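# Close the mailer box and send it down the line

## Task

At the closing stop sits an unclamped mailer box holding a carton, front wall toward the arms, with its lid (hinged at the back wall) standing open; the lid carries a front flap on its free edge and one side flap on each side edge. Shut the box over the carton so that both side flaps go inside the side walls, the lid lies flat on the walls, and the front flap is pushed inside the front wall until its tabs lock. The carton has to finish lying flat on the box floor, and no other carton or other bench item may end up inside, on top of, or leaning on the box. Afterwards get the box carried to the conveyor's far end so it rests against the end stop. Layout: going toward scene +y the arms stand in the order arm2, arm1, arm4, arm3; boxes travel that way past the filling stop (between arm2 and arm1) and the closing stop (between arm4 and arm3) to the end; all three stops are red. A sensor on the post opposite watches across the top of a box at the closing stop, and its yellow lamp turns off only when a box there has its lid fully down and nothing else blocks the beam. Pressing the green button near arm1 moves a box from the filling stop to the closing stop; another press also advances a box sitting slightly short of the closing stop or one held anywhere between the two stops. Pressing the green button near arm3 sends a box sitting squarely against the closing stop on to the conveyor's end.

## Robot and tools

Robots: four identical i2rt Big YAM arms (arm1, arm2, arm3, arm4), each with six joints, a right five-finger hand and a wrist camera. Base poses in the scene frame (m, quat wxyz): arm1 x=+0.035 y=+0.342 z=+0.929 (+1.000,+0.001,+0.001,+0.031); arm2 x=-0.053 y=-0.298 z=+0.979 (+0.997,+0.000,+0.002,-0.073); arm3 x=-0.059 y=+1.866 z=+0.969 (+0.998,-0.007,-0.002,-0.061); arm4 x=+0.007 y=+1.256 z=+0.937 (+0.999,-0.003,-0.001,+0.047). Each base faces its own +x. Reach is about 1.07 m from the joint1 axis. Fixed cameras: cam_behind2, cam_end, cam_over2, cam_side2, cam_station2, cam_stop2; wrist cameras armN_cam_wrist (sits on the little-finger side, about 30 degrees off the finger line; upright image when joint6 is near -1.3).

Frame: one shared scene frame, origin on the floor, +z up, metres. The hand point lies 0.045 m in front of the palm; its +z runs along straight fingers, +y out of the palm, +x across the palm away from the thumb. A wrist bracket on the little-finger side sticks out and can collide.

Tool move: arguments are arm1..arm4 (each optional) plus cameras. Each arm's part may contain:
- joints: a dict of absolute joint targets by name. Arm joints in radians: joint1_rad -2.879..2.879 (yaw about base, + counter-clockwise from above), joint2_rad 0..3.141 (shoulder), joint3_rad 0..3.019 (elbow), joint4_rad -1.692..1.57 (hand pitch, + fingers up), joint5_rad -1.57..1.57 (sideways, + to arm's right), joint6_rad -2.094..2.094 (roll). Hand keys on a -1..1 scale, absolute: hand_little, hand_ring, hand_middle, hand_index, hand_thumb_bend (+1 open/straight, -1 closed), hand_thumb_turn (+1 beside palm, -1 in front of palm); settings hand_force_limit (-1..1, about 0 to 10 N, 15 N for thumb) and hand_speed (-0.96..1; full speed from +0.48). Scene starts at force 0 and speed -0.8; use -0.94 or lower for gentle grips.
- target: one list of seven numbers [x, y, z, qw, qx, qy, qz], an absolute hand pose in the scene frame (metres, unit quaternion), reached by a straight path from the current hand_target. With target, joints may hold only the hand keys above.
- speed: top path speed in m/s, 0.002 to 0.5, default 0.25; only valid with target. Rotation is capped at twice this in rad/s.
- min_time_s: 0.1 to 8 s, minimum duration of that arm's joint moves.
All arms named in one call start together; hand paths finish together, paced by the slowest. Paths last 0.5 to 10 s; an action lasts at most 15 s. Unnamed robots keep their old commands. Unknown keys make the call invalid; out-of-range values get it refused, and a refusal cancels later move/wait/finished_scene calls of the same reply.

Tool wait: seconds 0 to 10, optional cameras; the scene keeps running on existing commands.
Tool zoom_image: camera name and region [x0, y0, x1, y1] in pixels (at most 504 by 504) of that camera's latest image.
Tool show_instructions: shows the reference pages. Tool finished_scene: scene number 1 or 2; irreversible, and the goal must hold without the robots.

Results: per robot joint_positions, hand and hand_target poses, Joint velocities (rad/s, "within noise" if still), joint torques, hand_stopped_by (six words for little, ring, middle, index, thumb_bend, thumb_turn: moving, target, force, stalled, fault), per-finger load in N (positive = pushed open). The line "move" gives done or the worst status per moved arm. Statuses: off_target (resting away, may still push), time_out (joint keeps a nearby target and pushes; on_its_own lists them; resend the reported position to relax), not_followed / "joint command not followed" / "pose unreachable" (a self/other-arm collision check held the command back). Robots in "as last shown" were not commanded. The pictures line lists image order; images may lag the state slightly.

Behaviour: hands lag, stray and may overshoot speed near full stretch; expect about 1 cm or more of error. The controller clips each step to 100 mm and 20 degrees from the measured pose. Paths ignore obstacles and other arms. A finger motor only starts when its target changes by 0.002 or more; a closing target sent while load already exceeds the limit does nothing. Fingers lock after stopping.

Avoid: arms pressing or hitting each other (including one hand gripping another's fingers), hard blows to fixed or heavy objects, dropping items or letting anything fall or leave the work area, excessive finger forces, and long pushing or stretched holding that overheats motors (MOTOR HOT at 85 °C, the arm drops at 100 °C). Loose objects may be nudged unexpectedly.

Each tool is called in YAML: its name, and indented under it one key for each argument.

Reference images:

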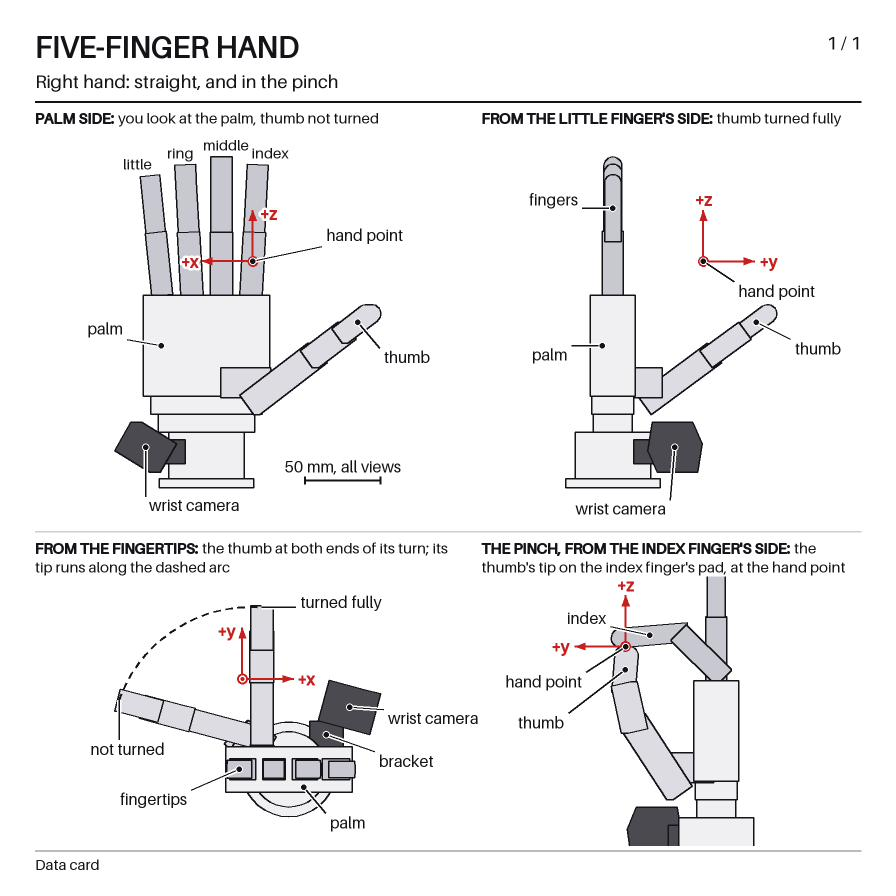

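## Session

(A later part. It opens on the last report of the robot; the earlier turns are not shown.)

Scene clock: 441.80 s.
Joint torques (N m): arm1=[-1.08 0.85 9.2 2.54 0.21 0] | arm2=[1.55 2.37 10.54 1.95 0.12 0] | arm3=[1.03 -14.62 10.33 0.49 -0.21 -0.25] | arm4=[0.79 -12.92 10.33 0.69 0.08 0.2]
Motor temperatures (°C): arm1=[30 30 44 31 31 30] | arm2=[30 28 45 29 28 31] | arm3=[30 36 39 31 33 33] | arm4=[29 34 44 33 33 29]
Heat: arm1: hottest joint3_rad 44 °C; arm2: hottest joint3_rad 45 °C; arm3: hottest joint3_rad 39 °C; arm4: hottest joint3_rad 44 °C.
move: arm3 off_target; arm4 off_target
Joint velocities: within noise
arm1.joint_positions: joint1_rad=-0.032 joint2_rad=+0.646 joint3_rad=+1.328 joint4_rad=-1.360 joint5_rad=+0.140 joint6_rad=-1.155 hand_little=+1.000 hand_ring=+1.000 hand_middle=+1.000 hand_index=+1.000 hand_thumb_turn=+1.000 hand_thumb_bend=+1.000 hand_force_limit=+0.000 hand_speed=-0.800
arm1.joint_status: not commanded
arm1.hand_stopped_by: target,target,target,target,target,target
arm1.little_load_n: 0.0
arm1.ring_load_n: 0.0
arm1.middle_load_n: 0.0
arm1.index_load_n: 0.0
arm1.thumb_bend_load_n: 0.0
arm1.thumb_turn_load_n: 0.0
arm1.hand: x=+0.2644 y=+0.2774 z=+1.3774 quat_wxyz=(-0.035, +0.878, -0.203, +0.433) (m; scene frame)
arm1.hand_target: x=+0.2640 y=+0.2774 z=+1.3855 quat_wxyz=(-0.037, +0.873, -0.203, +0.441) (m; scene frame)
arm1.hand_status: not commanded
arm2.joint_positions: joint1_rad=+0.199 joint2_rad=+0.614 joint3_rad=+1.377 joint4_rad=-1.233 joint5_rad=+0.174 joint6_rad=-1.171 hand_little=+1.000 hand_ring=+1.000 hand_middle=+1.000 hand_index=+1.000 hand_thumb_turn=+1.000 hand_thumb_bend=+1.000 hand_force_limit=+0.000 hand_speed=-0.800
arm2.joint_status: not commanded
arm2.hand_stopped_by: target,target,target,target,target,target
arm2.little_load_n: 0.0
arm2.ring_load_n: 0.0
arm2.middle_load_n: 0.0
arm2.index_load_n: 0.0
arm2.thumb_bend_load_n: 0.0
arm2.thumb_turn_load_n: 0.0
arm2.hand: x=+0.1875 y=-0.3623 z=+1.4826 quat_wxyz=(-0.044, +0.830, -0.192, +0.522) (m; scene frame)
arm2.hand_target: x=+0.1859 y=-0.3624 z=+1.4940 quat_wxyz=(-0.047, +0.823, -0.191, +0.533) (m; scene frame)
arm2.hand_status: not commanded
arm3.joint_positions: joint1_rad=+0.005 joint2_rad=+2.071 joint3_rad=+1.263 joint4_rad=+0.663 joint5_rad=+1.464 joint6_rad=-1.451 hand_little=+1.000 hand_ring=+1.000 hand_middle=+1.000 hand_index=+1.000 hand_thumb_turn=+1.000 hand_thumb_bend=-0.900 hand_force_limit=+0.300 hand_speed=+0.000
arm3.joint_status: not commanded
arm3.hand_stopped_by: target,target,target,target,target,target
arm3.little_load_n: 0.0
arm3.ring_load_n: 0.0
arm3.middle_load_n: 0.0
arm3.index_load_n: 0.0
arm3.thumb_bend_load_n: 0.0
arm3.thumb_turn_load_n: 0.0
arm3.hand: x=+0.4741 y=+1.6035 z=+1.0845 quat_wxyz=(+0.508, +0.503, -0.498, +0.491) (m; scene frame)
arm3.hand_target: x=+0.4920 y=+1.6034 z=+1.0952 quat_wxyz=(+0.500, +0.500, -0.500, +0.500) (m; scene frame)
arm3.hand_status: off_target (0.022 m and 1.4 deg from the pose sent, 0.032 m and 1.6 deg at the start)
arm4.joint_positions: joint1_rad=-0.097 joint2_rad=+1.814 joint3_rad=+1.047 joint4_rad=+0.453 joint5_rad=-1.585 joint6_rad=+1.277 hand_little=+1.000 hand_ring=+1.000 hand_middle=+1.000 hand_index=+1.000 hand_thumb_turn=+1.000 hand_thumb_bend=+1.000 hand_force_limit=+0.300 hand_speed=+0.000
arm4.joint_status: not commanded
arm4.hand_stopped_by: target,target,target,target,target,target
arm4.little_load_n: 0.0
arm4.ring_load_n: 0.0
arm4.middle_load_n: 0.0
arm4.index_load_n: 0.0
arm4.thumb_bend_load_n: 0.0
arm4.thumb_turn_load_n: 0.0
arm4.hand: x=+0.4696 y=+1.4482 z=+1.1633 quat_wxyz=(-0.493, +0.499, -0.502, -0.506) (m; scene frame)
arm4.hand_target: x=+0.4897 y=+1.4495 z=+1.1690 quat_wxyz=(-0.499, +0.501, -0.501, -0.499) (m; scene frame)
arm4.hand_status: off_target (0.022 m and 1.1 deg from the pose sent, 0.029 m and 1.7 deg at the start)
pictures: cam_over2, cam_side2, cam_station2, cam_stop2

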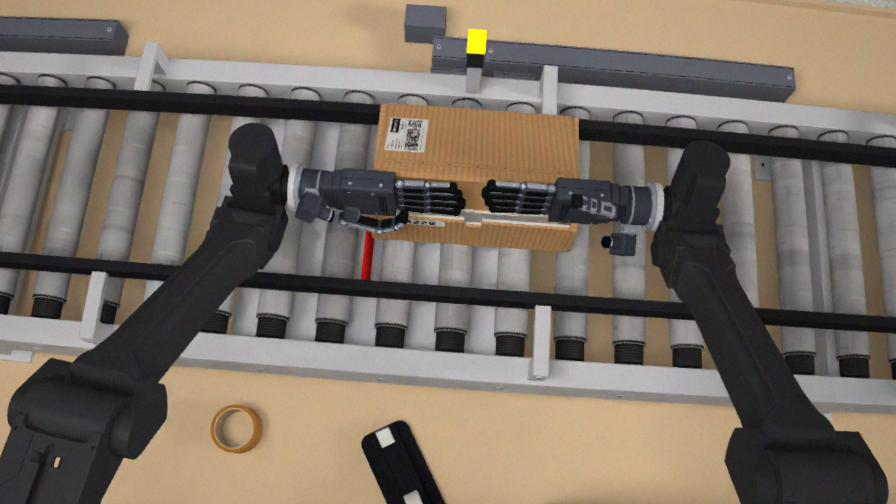

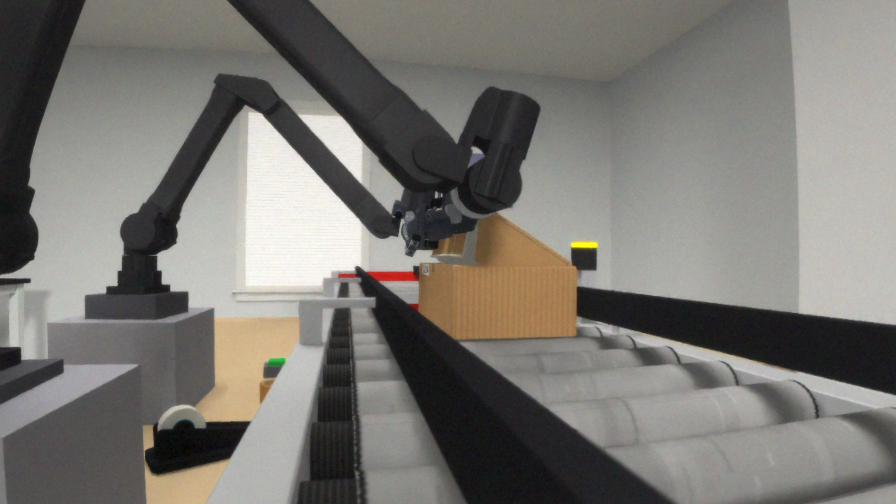

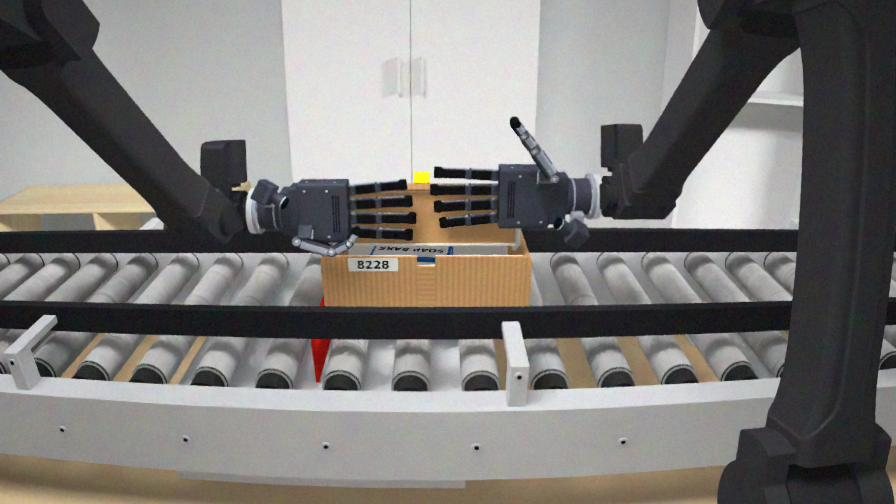

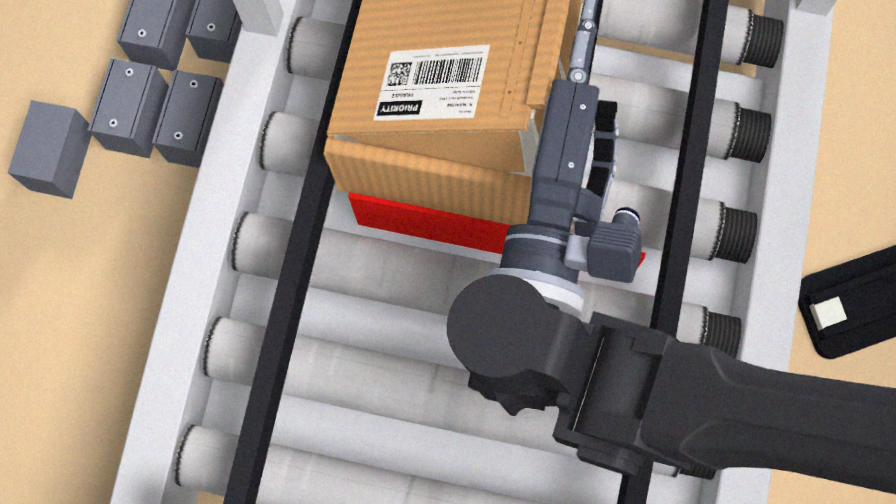

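move:
  arm4: {"target": [0.493, 1.450, 1.152, 0.5, -0.5, 0.5, 0.5], "speed": 0.04}
  arm3: {"target": [0.497, 1.603, 1.079, 0.5, 0.5, -0.5, 0.5], "speed": 0.04}
  cameras: ["cam_side2","cam_over2","cam_station2","cam_stop2"]

zoom_image:
  camera: "cam_side2"
  region: [330, 160, 590, 320]

zoom_image:
  camera: "cam_over2"
  region: [350, 80, 610, 280]

zoom_image:
  camera: "cam_station2"
  region: [300, 150, 560, 320]

Scene clock: 443.80 s.
Joint torques (N m): arm1=[-1.03 0.91 9.2 2.54 0.22 0.01] | arm2=[1.44 2.37 10.56 1.92 0.14 -0.03] | arm3=[1.08 -13.57 10.25 0.9 -0.74 -0.2] | arm4=[1.73 -10.99 10.39 1.28 0.15 0.13]
Motor temperatures (°C): arm1=[30 30 44 31 31 30] | arm2=[30 28 45 29 28 31] | arm3=[30 36 39 31 33 33] | arm4=[29 34 44 33 32 29]
Heat: arm1: hottest joint3_rad 44 °C; arm2: hottest joint3_rad 45 °C; arm3: hottest joint3_rad 39 °C; arm4: hottest joint3_rad 44 °C.
move: arm3 off_target; arm4 off_target
Joint velocities: within noise
arm1, arm2: as last shown
arm3.joint_positions: joint1_rad=+0.005 joint2_rad=+2.092 joint3_rad=+1.274 joint4_rad=+0.663 joint5_rad=+1.479 joint6_rad=-1.445 hand_little=+1.000 hand_ring=+1.000 hand_middle=+1.000 hand_index=+1.000 hand_thumb_turn=+1.000 hand_thumb_bend=-0.900 hand_force_limit=+0.300 hand_speed=+0.000
arm3.joint_status: not commanded
arm3.hand_stopped_by: target,target,target,target,target,target
arm3.little_load_n: 0.0
arm3.ring_load_n: 0.0
arm3.middle_load_n: 0.0
arm3.index_load_n: 0.0
arm3.thumb_bend_load_n: 0.5
arm3.thumb_turn_load_n: 0.0
arm3.hand: x=+0.4746 y=+1.6039 z=+1.0767 quat_wxyz=(+0.513, +0.500, -0.500, +0.487) (m; scene frame)
arm3.hand_target: x=+0.4958 y=+1.6036 z=+1.0793 quat_wxyz=(+0.500, +0.500, -0.500, +0.500) (m; scene frame)
arm3.hand_status: off_target (0.022 m and 2.1 deg from the pose sent, 0.024 m and 1.4 deg at the start)
arm4.joint_positions: joint1_rad=-0.097 joint2_rad=+1.818 joint3_rad=+1.047 joint4_rad=+0.453 joint5_rad=-1.585 joint6_rad=+1.260 hand_little=+1.000 hand_ring=+1.000 hand_middle=+1.000 hand_index=+1.000 hand_thumb_turn=+1.000 hand_thumb_bend=+1.000 hand_force_limit=+0.300 hand_speed=+0.000
arm4.joint_status: not commanded
arm4.hand_stopped_by: target,target,target,target,target,target
arm4.little_load_n: 0.0
arm4.ring_load_n: 0.0
arm4.middle_load_n: 0.0
arm4.index_load_n: 0.0
arm4.thumb_bend_load_n: 0.0
arm4.thumb_turn_load_n: 0.0
arm4.hand: x=+0.4694 y=+1.4484 z=+1.1606 quat_wxyz=(-0.496, +0.502, -0.499, -0.503) (m; scene frame)
arm4.hand_target: x=+0.4914 y=+1.4495 z=+1.1519 quat_wxyz=(-0.499, +0.501, -0.501, -0.499) (m; scene frame)
arm4.hand_status: off_target (0.025 m and 0.6 deg from the pose sent, 0.026 m and 1.1 deg at the start)
pictures: cam_over2, cam_side2, cam_station2, cam_stop2

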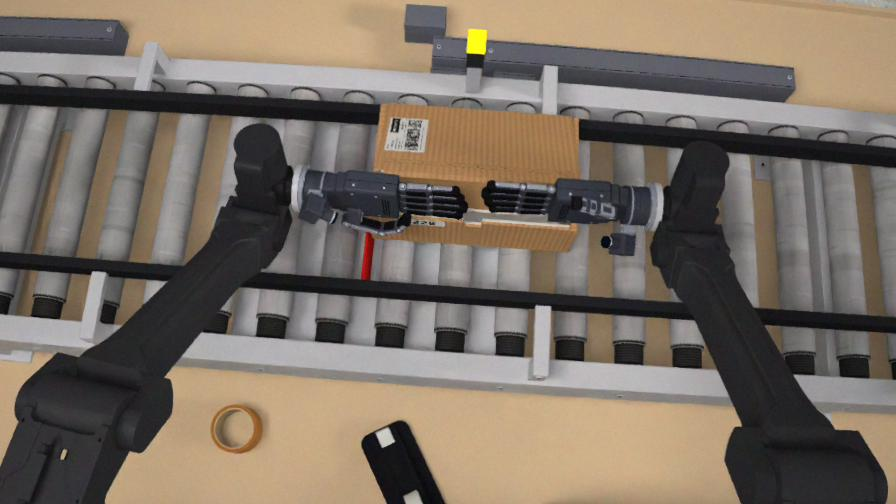

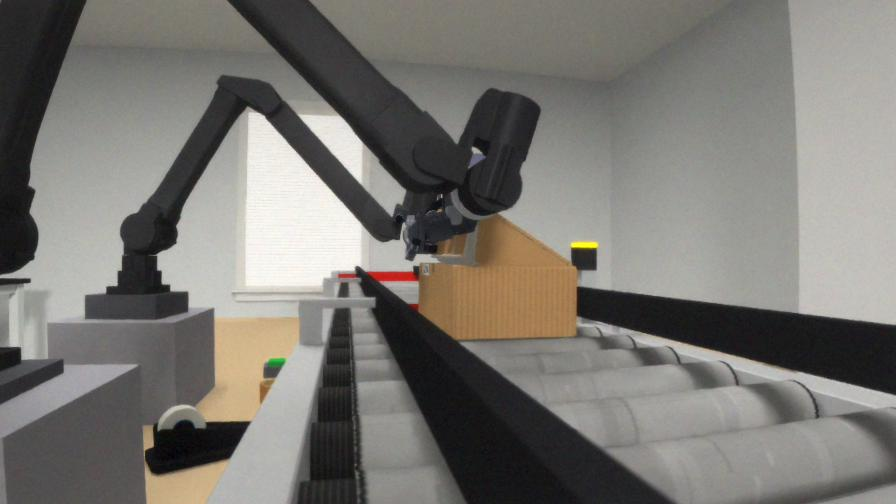

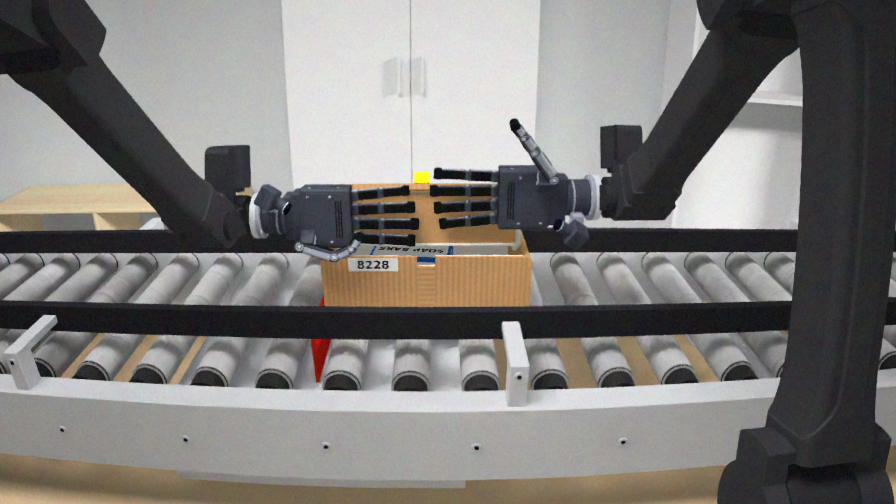

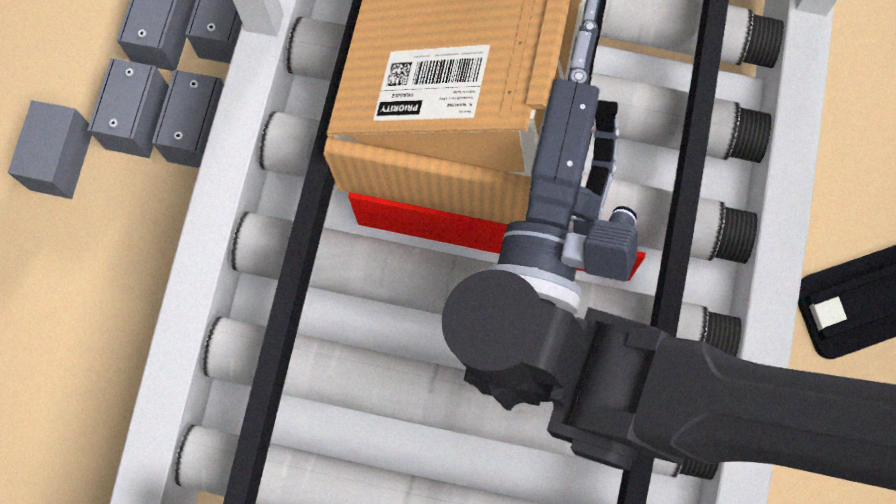

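Scaled by 1.938 from the camera's 896x504 image, which has a finer 1280x720 frame.

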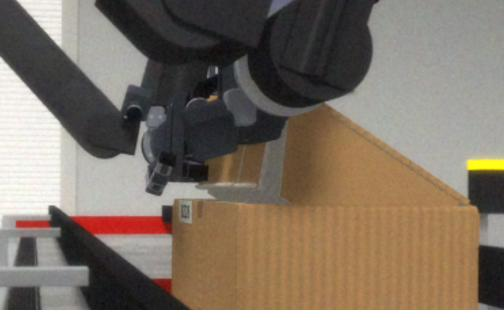

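Scaled by 1.938 from the camera's 896x504 image, which has a finer 1280x720 frame.

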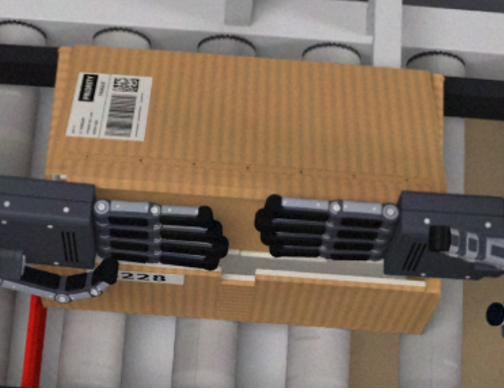

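Scaled by 1.938 from the camera's 896x504 image, which has a finer 1280x720 frame.

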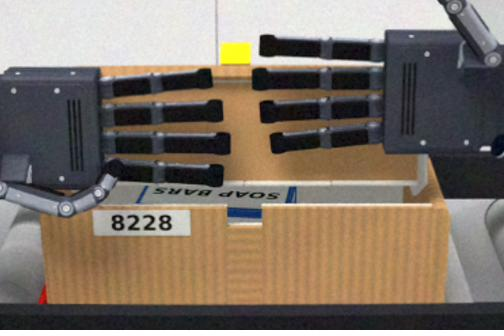

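move:
  arm4: {"target": [0.493, 1.450, 1.138, 0.5, -0.5, 0.5, 0.5], "speed": 0.04}
  arm3: {"target": [0.497, 1.603, 1.068, 0.5, 0.5, -0.5, 0.5], "speed": 0.04}
  cameras: ["cam_side2","cam_over2","cam_station2"]

zoom_image:
  camera: "cam_side2"
  region: [330, 160, 590, 320]

zoom_image:
  camera: "cam_over2"
  region: [350, 80, 610, 280]

zoom_image:
  camera: "cam_station2"
  region: [300, 150, 560, 320]

Scene clock: 445.37 s.
Joint torques (N m): arm1=[-1.08 0.91 9.18 2.55 0.21 0] | arm2=[1.49 2.55 10.52 1.96 0.12 0] | arm3=[1.14 -13.16 10.03 0.95 -0.81 -0.27] | arm4=[1.2 -9.05 9.95 0.87 0.15 0.21]
Motor temperatures (°C): arm1=[30 30 44 31 31 30] | arm2=[30 28 45 29 28 31] | arm3=[30 36 39 31 33 33] | arm4=[29 34 44 33 32 29]
Heat: arm1: hottest joint3_rad 44 °C; arm2: hottest joint3_rad 45 °C; arm3: hottest joint3_rad 39 °C; arm4: hottest joint3_rad 44 °C.
move: arm3 off_target; arm4 off_target
Joint velocities: within noise
arm1, arm2: as last shown
arm1.middle_load_n: 0.5
arm3.joint_positions: joint1_rad=+0.005 joint2_rad=+2.100 joint3_rad=+1.277 joint4_rad=+0.670 joint5_rad=+1.481 joint6_rad=-1.427 hand_little=+1.000 hand_ring=+1.000 hand_middle=+1.000 hand_index=+1.000 hand_thumb_turn=+1.000 hand_thumb_bend=-0.900 hand_force_limit=+0.300 hand_speed=+0.000
arm3.joint_status: not commanded
arm3.hand_stopped_by: target,target,target,target,target,target
arm3.little_load_n: 0.0
arm3.ring_load_n: 0.0
arm3.middle_load_n: 0.0
arm3.index_load_n: 0.0
arm3.thumb_bend_load_n: 0.0
arm3.thumb_turn_load_n: 0.0
arm3.hand: x=+0.4758 y=+1.6039 z=+1.0725 quat_wxyz=(+0.508, +0.494, -0.506, +0.492) (m; scene frame)
arm3.hand_target: x=+0.4959 y=+1.6036 z=+1.0684 quat_wxyz=(+0.499, +0.500, -0.500, +0.500) (m; scene frame)
arm3.hand_status: off_target (0.022 m and 1.6 deg from the pose sent, 0.024 m and 2.1 deg at the start)
arm4.joint_positions: joint1_rad=-0.096 joint2_rad=+1.825 joint3_rad=+1.047 joint4_rad=+0.455 joint5_rad=-1.585 joint6_rad=+1.218 hand_little=+1.000 hand_ring=+1.000 hand_middle=+1.000 hand_index=+1.000 hand_thumb_turn=+1.000 hand_thumb_bend=+1.000 hand_force_limit=+0.300 hand_speed=+0.000
arm4.joint_status: not commanded
arm4.hand_stopped_by: target,target,target,target,target,target
arm4.little_load_n: 0.0
arm4.ring_load_n: 0.0
arm4.middle_load_n: 0.0
arm4.index_load_n: 0.0
arm4.thumb_bend_load_n: 0.0
arm4.thumb_turn_load_n: 0.0
arm4.hand: x=+0.4686 y=+1.4487 z=+1.1549 quat_wxyz=(-0.505, +0.511, -0.489, -0.494) (m; scene frame)
arm4.hand_target: x=+0.4909 y=+1.4494 z=+1.1377 quat_wxyz=(-0.499, +0.501, -0.501, -0.499) (m; scene frame)
arm4.hand_status: off_target (0.030 m and 2.0 deg from the pose sent, 0.033 m and 0.6 deg at the start)
pictures: cam_over2, cam_side2, cam_station2

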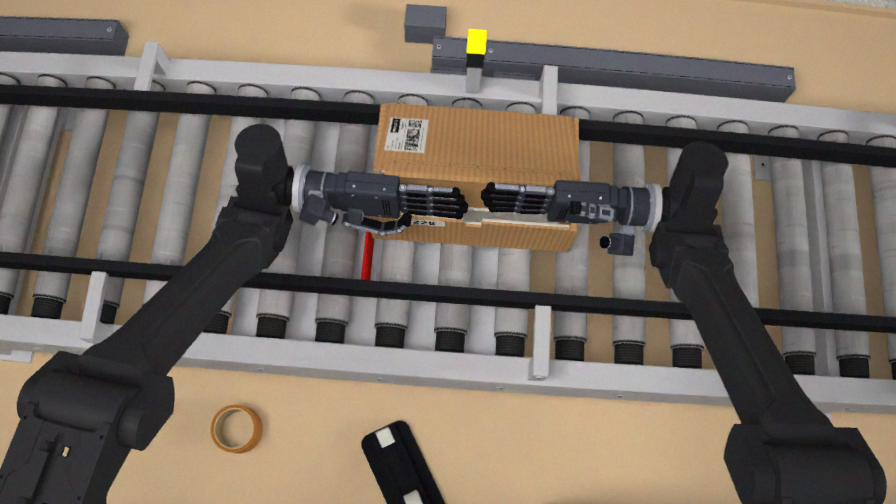

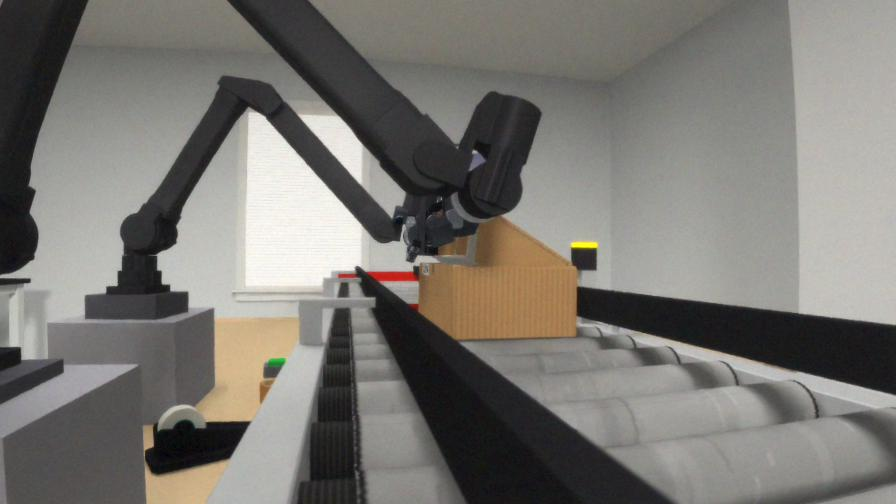

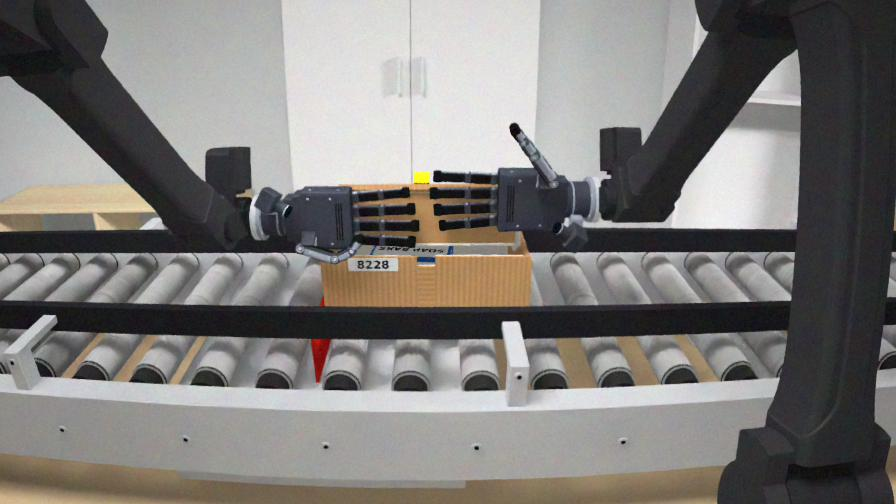

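Scaled by 1.938 from the camera's 896x504 image, which has a finer 1280x720 frame.

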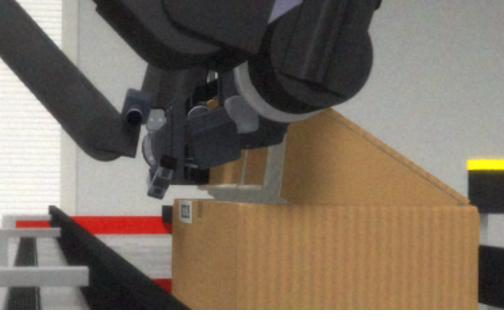

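Scaled by 1.938 from the camera's 896x504 image, which has a finer 1280x720 frame.

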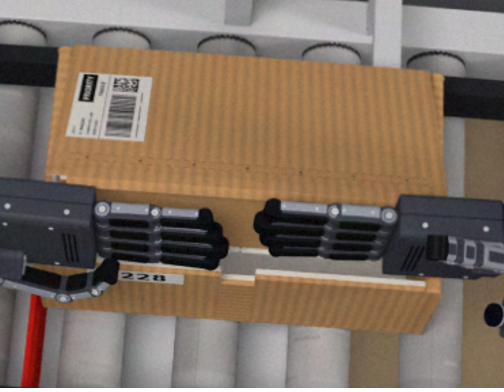

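Scaled by 1.938 from the camera's 896x504 image, which has a finer 1280x720 frame.

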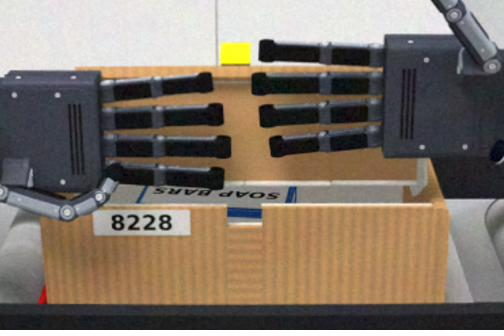

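move:
  arm3: {"target": [0.493, 1.640, 1.078, 0.5, 0.5, -0.5, 0.5], "speed": 0.06}
  arm4: {"target": [0.491, 1.450, 1.155, 0.5, -0.5, 0.5, 0.5], "speed": 0.06, "joints": {"hand_thumb_turn": -1.0}}

move:
  arm4: {"target": [0.491, 1.488, 1.157, 0.5, -0.5, 0.5, 0.5], "speed": 0.06}
  cameras: ["cam_side2","cam_over2","cam_station2"]

zoom_image:
  camera: "cam_side2"
  region: [330, 160, 590, 320]

zoom_image:
  camera: "cam_over2"
  region: [350, 80, 610, 280]

zoom_image:
  camera: "cam_station2"
  region: [300, 150, 560, 320]

Scene clock: 449.07 s.
Joint torques (N m): arm1=[-1.03 0.85 9.18 2.52 0.21 0] | arm2=[1.26 2.43 10.61 1.89 0.12 -0.01] | arm3=[1.67 -15.38 8.34 0.39 -0.09 -0.04] | arm4=[0.79 -12.1 10.3 0.81 0.07 0.27]
Motor temperatures (°C): arm1=[30 30 44 31 31 30] | arm2=[30 28 45 29 28 31] | arm3=[30 36 40 31 33 33] | arm4=[29 34 44 33 32 29]
Heat: arm1: hottest joint3_rad 44 °C; arm2: hottest joint3_rad 45 °C; arm3: hottest joint3_rad 40 °C; arm4: hottest joint3_rad 44 °C.
move: arm3 off_target; arm4 off_target
Joint velocities: within noise
arm1, arm2: as last shown
arm1.middle_load_n: 0.0
arm3.joint_positions: joint1_rad=+0.060 joint2_rad=+2.100 joint3_rad=+1.277 joint4_rad=+0.624 joint5_rad=+1.521 joint6_rad=-1.407 hand_little=+1.000 hand_ring=+1.000 hand_middle=+1.000 hand_index=+1.000 hand_thumb_turn=+1.000 hand_thumb_bend=-0.900 hand_force_limit=+0.300 hand_speed=+0.000
arm3.joint_status: not commanded
arm3.hand_stopped_by: target,target,target,target,target,target
arm3.little_load_n: 0.0
arm3.ring_load_n: 0.0
arm3.middle_load_n: 0.0
arm3.index_load_n: -0.5
arm3.thumb_bend_load_n: 0.0
arm3.thumb_turn_load_n: 0.0
arm3.hand: x=+0.4802 y=+1.6361 z=+1.0709 quat_wxyz=(+0.512, +0.503, -0.494, +0.490) (m; scene frame)
arm3.hand_target: x=+0.4926 y=+1.6402 z=+1.0782 quat_wxyz=(+0.501, +0.499, -0.499, +0.501) (m; scene frame)
arm3.hand_status: off_target (0.015 m and 2.0 deg from the pose sent, 0.040 m and 1.6 deg at the start)
arm4.joint_positions: joint1_rad=-0.096 joint2_rad=+1.826 joint3_rad=+1.047 joint4_rad=+0.429 joint5_rad=-1.585 joint6_rad=+1.215 hand_little=+1.000 hand_ring=+1.000 hand_middle=+1.000 hand_index=+1.000 hand_thumb_turn=-1.000 hand_thumb_bend=+1.000 hand_force_limit=+0.300 hand_speed=+0.000
arm4.joint_status: all done
arm4.hand_stopped_by: target,target,target,target,target,target
arm4.little_load_n: 0.0
arm4.ring_load_n: 0.0
arm4.middle_load_n: 0.0
arm4.index_load_n: 0.0
arm4.thumb_bend_load_n: 0.0
arm4.thumb_turn_load_n: 0.0
arm4.hand: x=+0.4687 y=+1.4488 z=+1.1544 quat_wxyz=(-0.499, +0.505, -0.495, -0.500) (m; scene frame)
arm4.hand_target: x=+0.4898 y=+1.4495 z=+1.1550 quat_wxyz=(-0.499, +0.501, -0.501, -0.499) (m; scene frame)
arm4.hand_status: off_target (0.022 m and 0.8 deg from the pose sent, 0.022 m and 2.0 deg at the start)
pictures: none

Scene clock: 454.73 s.
Joint torques (N m): arm1=[-1.03 0.85 9.18 2.54 0.21 0] | arm2=[1.55 2.2 10.51 1.91 0.12 -0.03] | arm3=[1.49 -15.44 8.35 0.5 0.03 -0.01] | arm4=[2.43 -13.45 8.46 1.74 0.4 0.27]
Motor temperatures (°C): arm1=[30 30 44 31 31 30] | arm2=[30 28 45 29 28 31] | arm3=[30 36 40 31 33 33] | arm4=[29 34 45 33 32 29]
Heat: arm1: hottest joint3_rad 44 °C; arm2: hottest joint3_rad 45 °C; arm3: hottest joint3_rad 40 °C; arm4: hottest joint3_rad 45 °C.
move: arm4 moving
Joint velocities: within noise
arm1, arm2, arm3: as last shown
arm1.ring_load_n: -0.5
arm2.little_load_n: 0.5
arm3.joint_positions: joint1_rad=+0.060 joint2_rad=+2.100 joint3_rad=+1.277 joint4_rad=+0.619 joint5_rad=+1.518 joint6_rad=-1.405 hand_little=+1.000 hand_ring=+1.000 hand_middle=+1.000 hand_index=+1.000 hand_thumb_turn=+1.000 hand_thumb_bend=-0.900 hand_force_limit=+0.300 hand_speed=+0.000
arm3.index_load_n: 0.0
arm3.hand: x=+0.4807 y=+1.6359 z=+1.0706 quat_wxyz=(+0.512, +0.505, -0.493, +0.489) (m; scene frame)
arm3.hand_target: x=+0.4927 y=+1.6402 z=+1.0782 quat_wxyz=(+0.501, +0.499, -0.499, +0.501) (m; scene frame)
arm4.joint_positions: joint1_rad=-0.034 joint2_rad=+1.872 joint3_rad=+1.051 joint4_rad=+0.791 joint5_rad=-1.515 joint6_rad=+1.547 hand_little=+1.000 hand_ring=+1.000 hand_middle=+1.000 hand_index=+1.000 hand_thumb_turn=-1.000 hand_thumb_bend=+1.000 hand_force_limit=+0.300 hand_speed=+0.000
arm4.joint_status: not commanded
arm4.hand_stopped_by: target,target,target,target,target,target
arm4.little_load_n: 0.0
arm4.ring_load_n: 0.0
arm4.middle_load_n: 0.0
arm4.index_load_n: 0.0
arm4.thumb_bend_load_n: 0.0
arm4.thumb_turn_load_n: -0.5
arm4.hand: x=+0.4784 y=+1.4826 z=+1.1577 quat_wxyz=(-0.496, +0.502, -0.502, -0.500) (m; scene frame)
arm4.hand_target: x=+0.4904 y=+1.4878 z=+1.1570 quat_wxyz=(-0.499, +0.502, -0.501, -0.498) (m; scene frame)
arm4.hand_status: moving (0.014 m and 0.5 deg from the pose sent, 0.045 m and 0.8 deg at the start)
pictures: cam_over2, cam_side2, cam_station2

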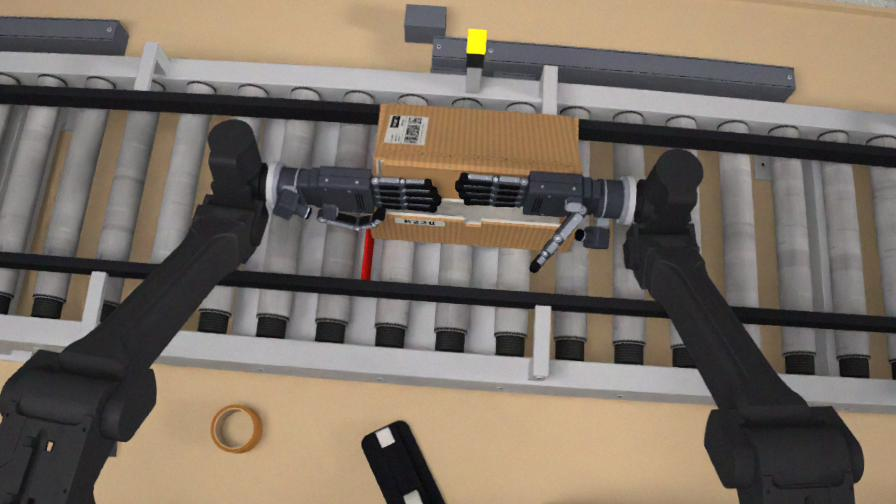

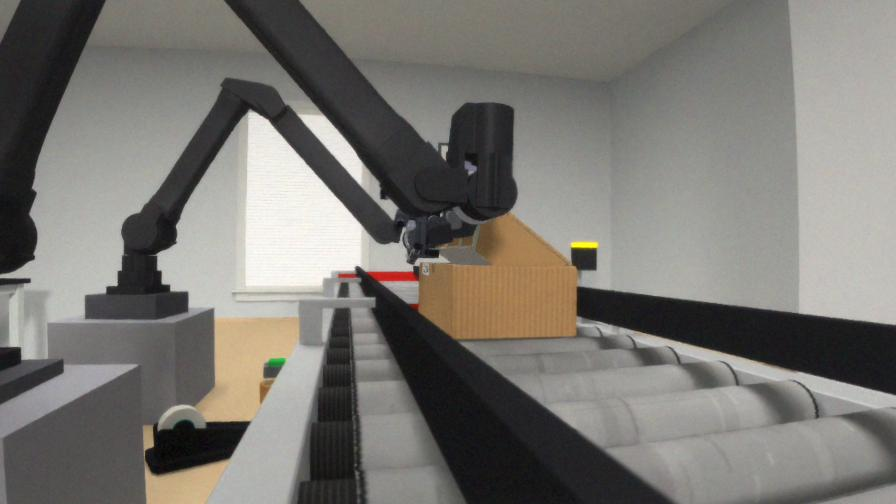

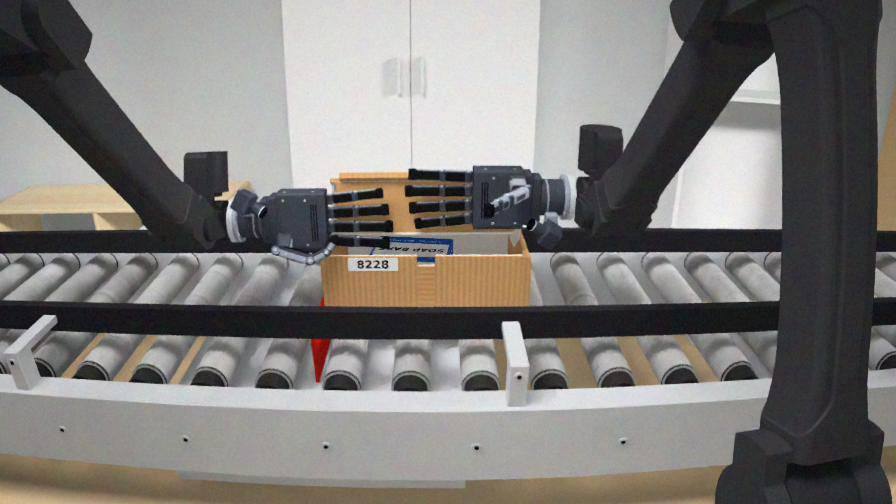

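Scaled by 1.938 from the camera's 896x504 image, which has a finer 1280x720 frame.

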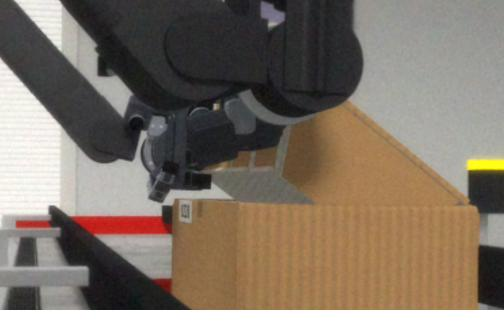

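Scaled by 1.938 from the camera's 896x504 image, which has a finer 1280x720 frame.

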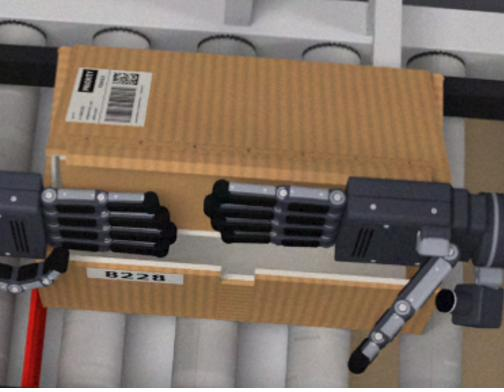

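Scaled by 1.938 from the camera's 896x504 image, which has a finer 1280x720 frame.

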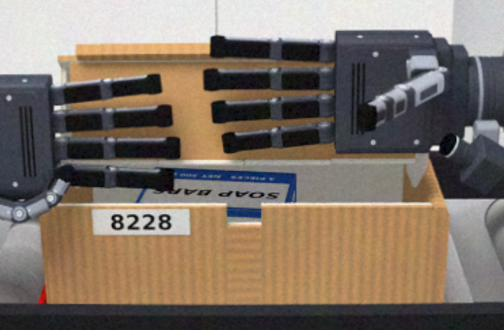

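move:
  arm3: {"target": [0.430, 1.690, 1.100, 0.5, 0.5, -0.5, 0.5], "speed": 0.1}
  cameras: ["cam_side2","cam_over2","cam_station2","cam_stop2"]

zoom_image:
  camera: "cam_side2"
  region: [330, 160, 590, 320]

zoom_image:
  camera: "cam_over2"
  region: [350, 80, 610, 280]

zoom_image:
  camera: "cam_station2"
  region: [300, 150, 560, 320]

zoom_image:
  camera: "cam_stop2"
  region: [320, 0, 680, 250]

Scene clock: 456.93 s.
Joint torques (N m): arm1=[-0.97 0.85 9.2 2.55 0.21 0] | arm2=[1.44 2.2 10.56 1.91 0.1 0] | arm3=[1.32 -15.27 5.22 1.4 0.24 -0.16] | arm4=[1.73 -13.39 8.65 1.74 0.44 0.21]
Motor temperatures (°C): arm1=[30 30 44 31 31 30] | arm2=[30 28 45 29 28 31] | arm3=[30 36 39 31 33 33] | arm4=[29 34 45 33 32 29]
Heat: arm1: hottest joint3_rad 44 °C; arm2: hottest joint3_rad 45 °C; arm3: hottest joint3_rad 39 °C; arm4: hottest joint3_rad 45 °C.
move: arm3 off_target
Joint velocities: within noise
arm1, arm2, arm4: as last shown
arm1.ring_load_n: 0.0
arm2.little_load_n: 0.0
arm2.thumb_bend_load_n: -0.5
arm3.joint_positions: joint1_rad=+0.147 joint2_rad=+1.960 joint3_rad=+1.092 joint4_rad=+0.652 joint5_rad=+1.584 joint6_rad=-1.387 hand_little=+1.000 hand_ring=+1.000 hand_middle=+1.000 hand_index=+1.000 hand_thumb_turn=+1.000 hand_thumb_bend=-0.900 hand_force_limit=+0.300 hand_speed=+0.000
arm3.joint_status: not commanded
arm3.hand_stopped_by: target,target,target,target,target,target
arm3.little_load_n: 0.0
arm3.ring_load_n: 0.0
arm3.middle_load_n: 0.0
arm3.index_load_n: 0.0
arm3.thumb_bend_load_n: 0.0
arm3.thumb_turn_load_n: 0.0
arm3.hand: x=+0.4297 y=+1.6854 z=+1.0918 quat_wxyz=(+0.509, +0.506, -0.485, +0.499) (m; scene frame)
arm3.hand_target: x=+0.4300 y=+1.6896 z=+1.0999 quat_wxyz=(+0.500, +0.500, -0.491, +0.508) (m; scene frame)
arm3.hand_status: off_target (0.009 m and 2.1 deg from the pose sent, 0.080 m and 2.1 deg at the start; a joint's target at an end of its range on 33 of 56 steps)
arm4.joint_positions: joint1_rad=-0.034 joint2_rad=+1.872 joint3_rad=+1.051 joint4_rad=+0.794 joint5_rad=-1.515 joint6_rad=+1.552 hand_little=+1.000 hand_ring=+1.000 hand_middle=+1.000 hand_index=+1.000 hand_thumb_turn=-1.000 hand_thumb_bend=+1.000 hand_force_limit=+0.300 hand_speed=+0.000
arm4.thumb_turn_load_n: 0.0
arm4.hand: x=+0.4785 y=+1.4826 z=+1.1579 quat_wxyz=(-0.496, +0.501, -0.502, -0.500) (m; scene frame)
pictures: cam_over2, cam_side2, cam_station2, cam_stop2

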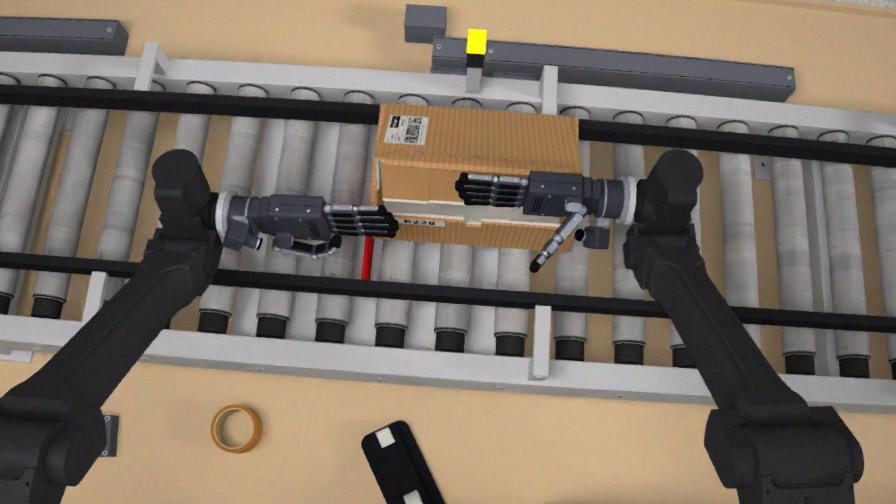

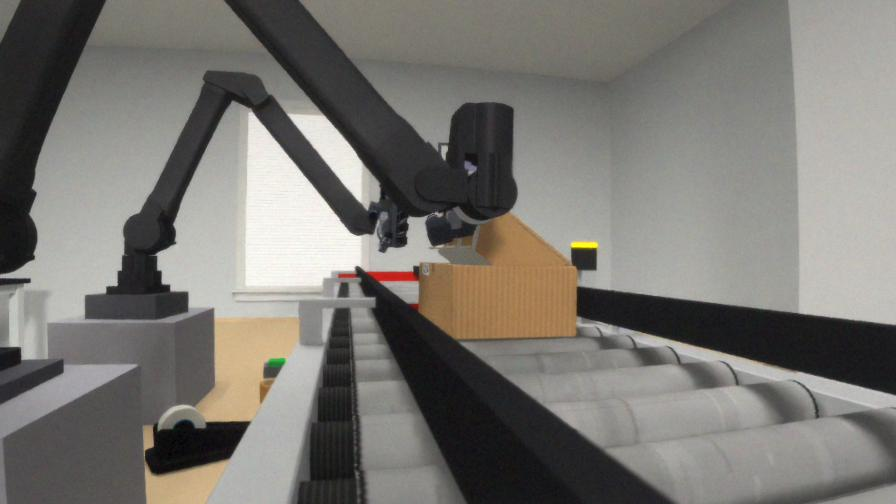

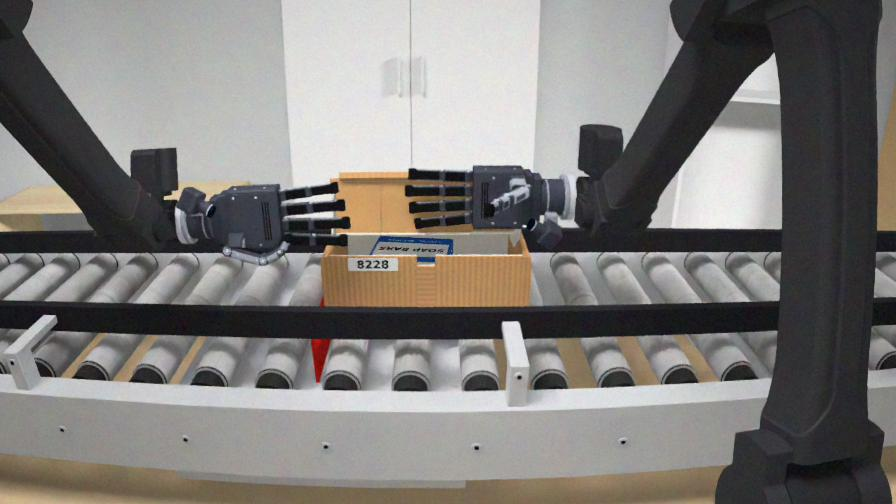

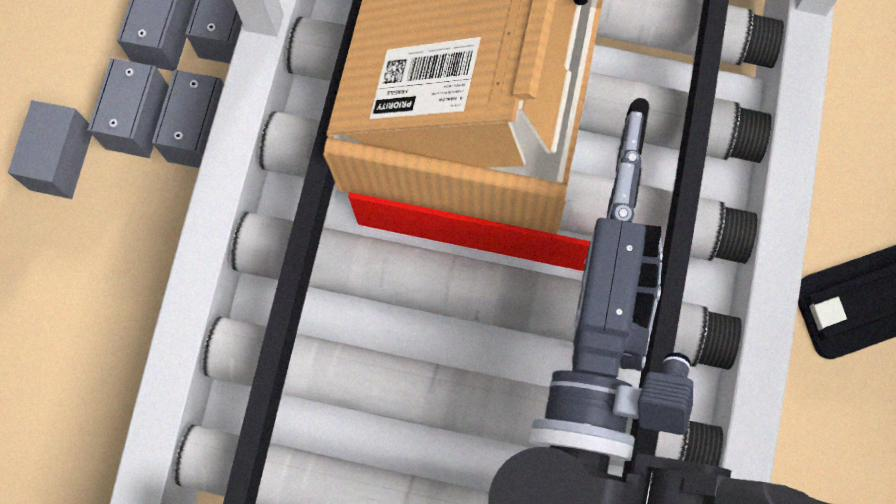

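Scaled by 1.938 from the camera's 896x504 image, which has a finer 1280x720 frame.

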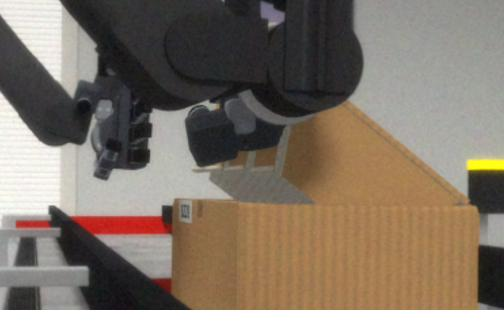

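Scaled by 1.938 from the camera's 896x504 image, which has a finer 1280x720 frame.

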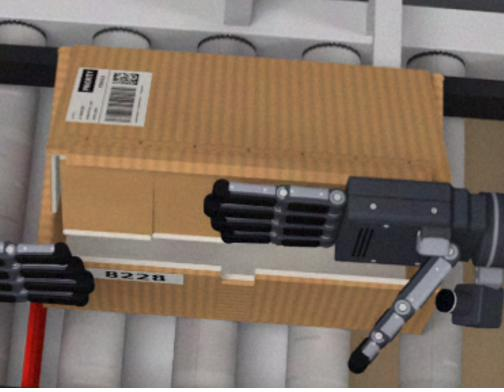

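Scaled by 1.938 from the camera's 896x504 image, which has a finer 1280x720 frame.

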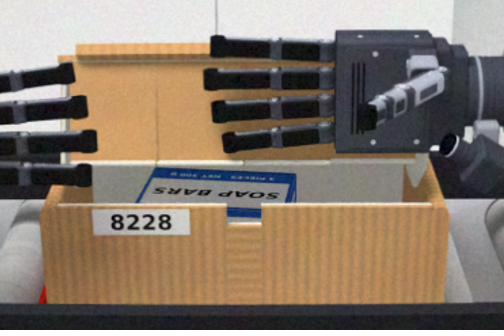

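Scaled by 1.400 from the camera's 896x504 image, which has a finer 1280x720 frame.

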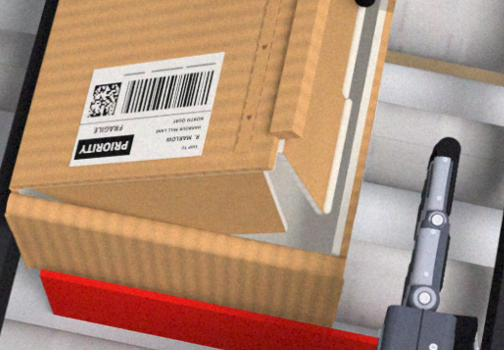

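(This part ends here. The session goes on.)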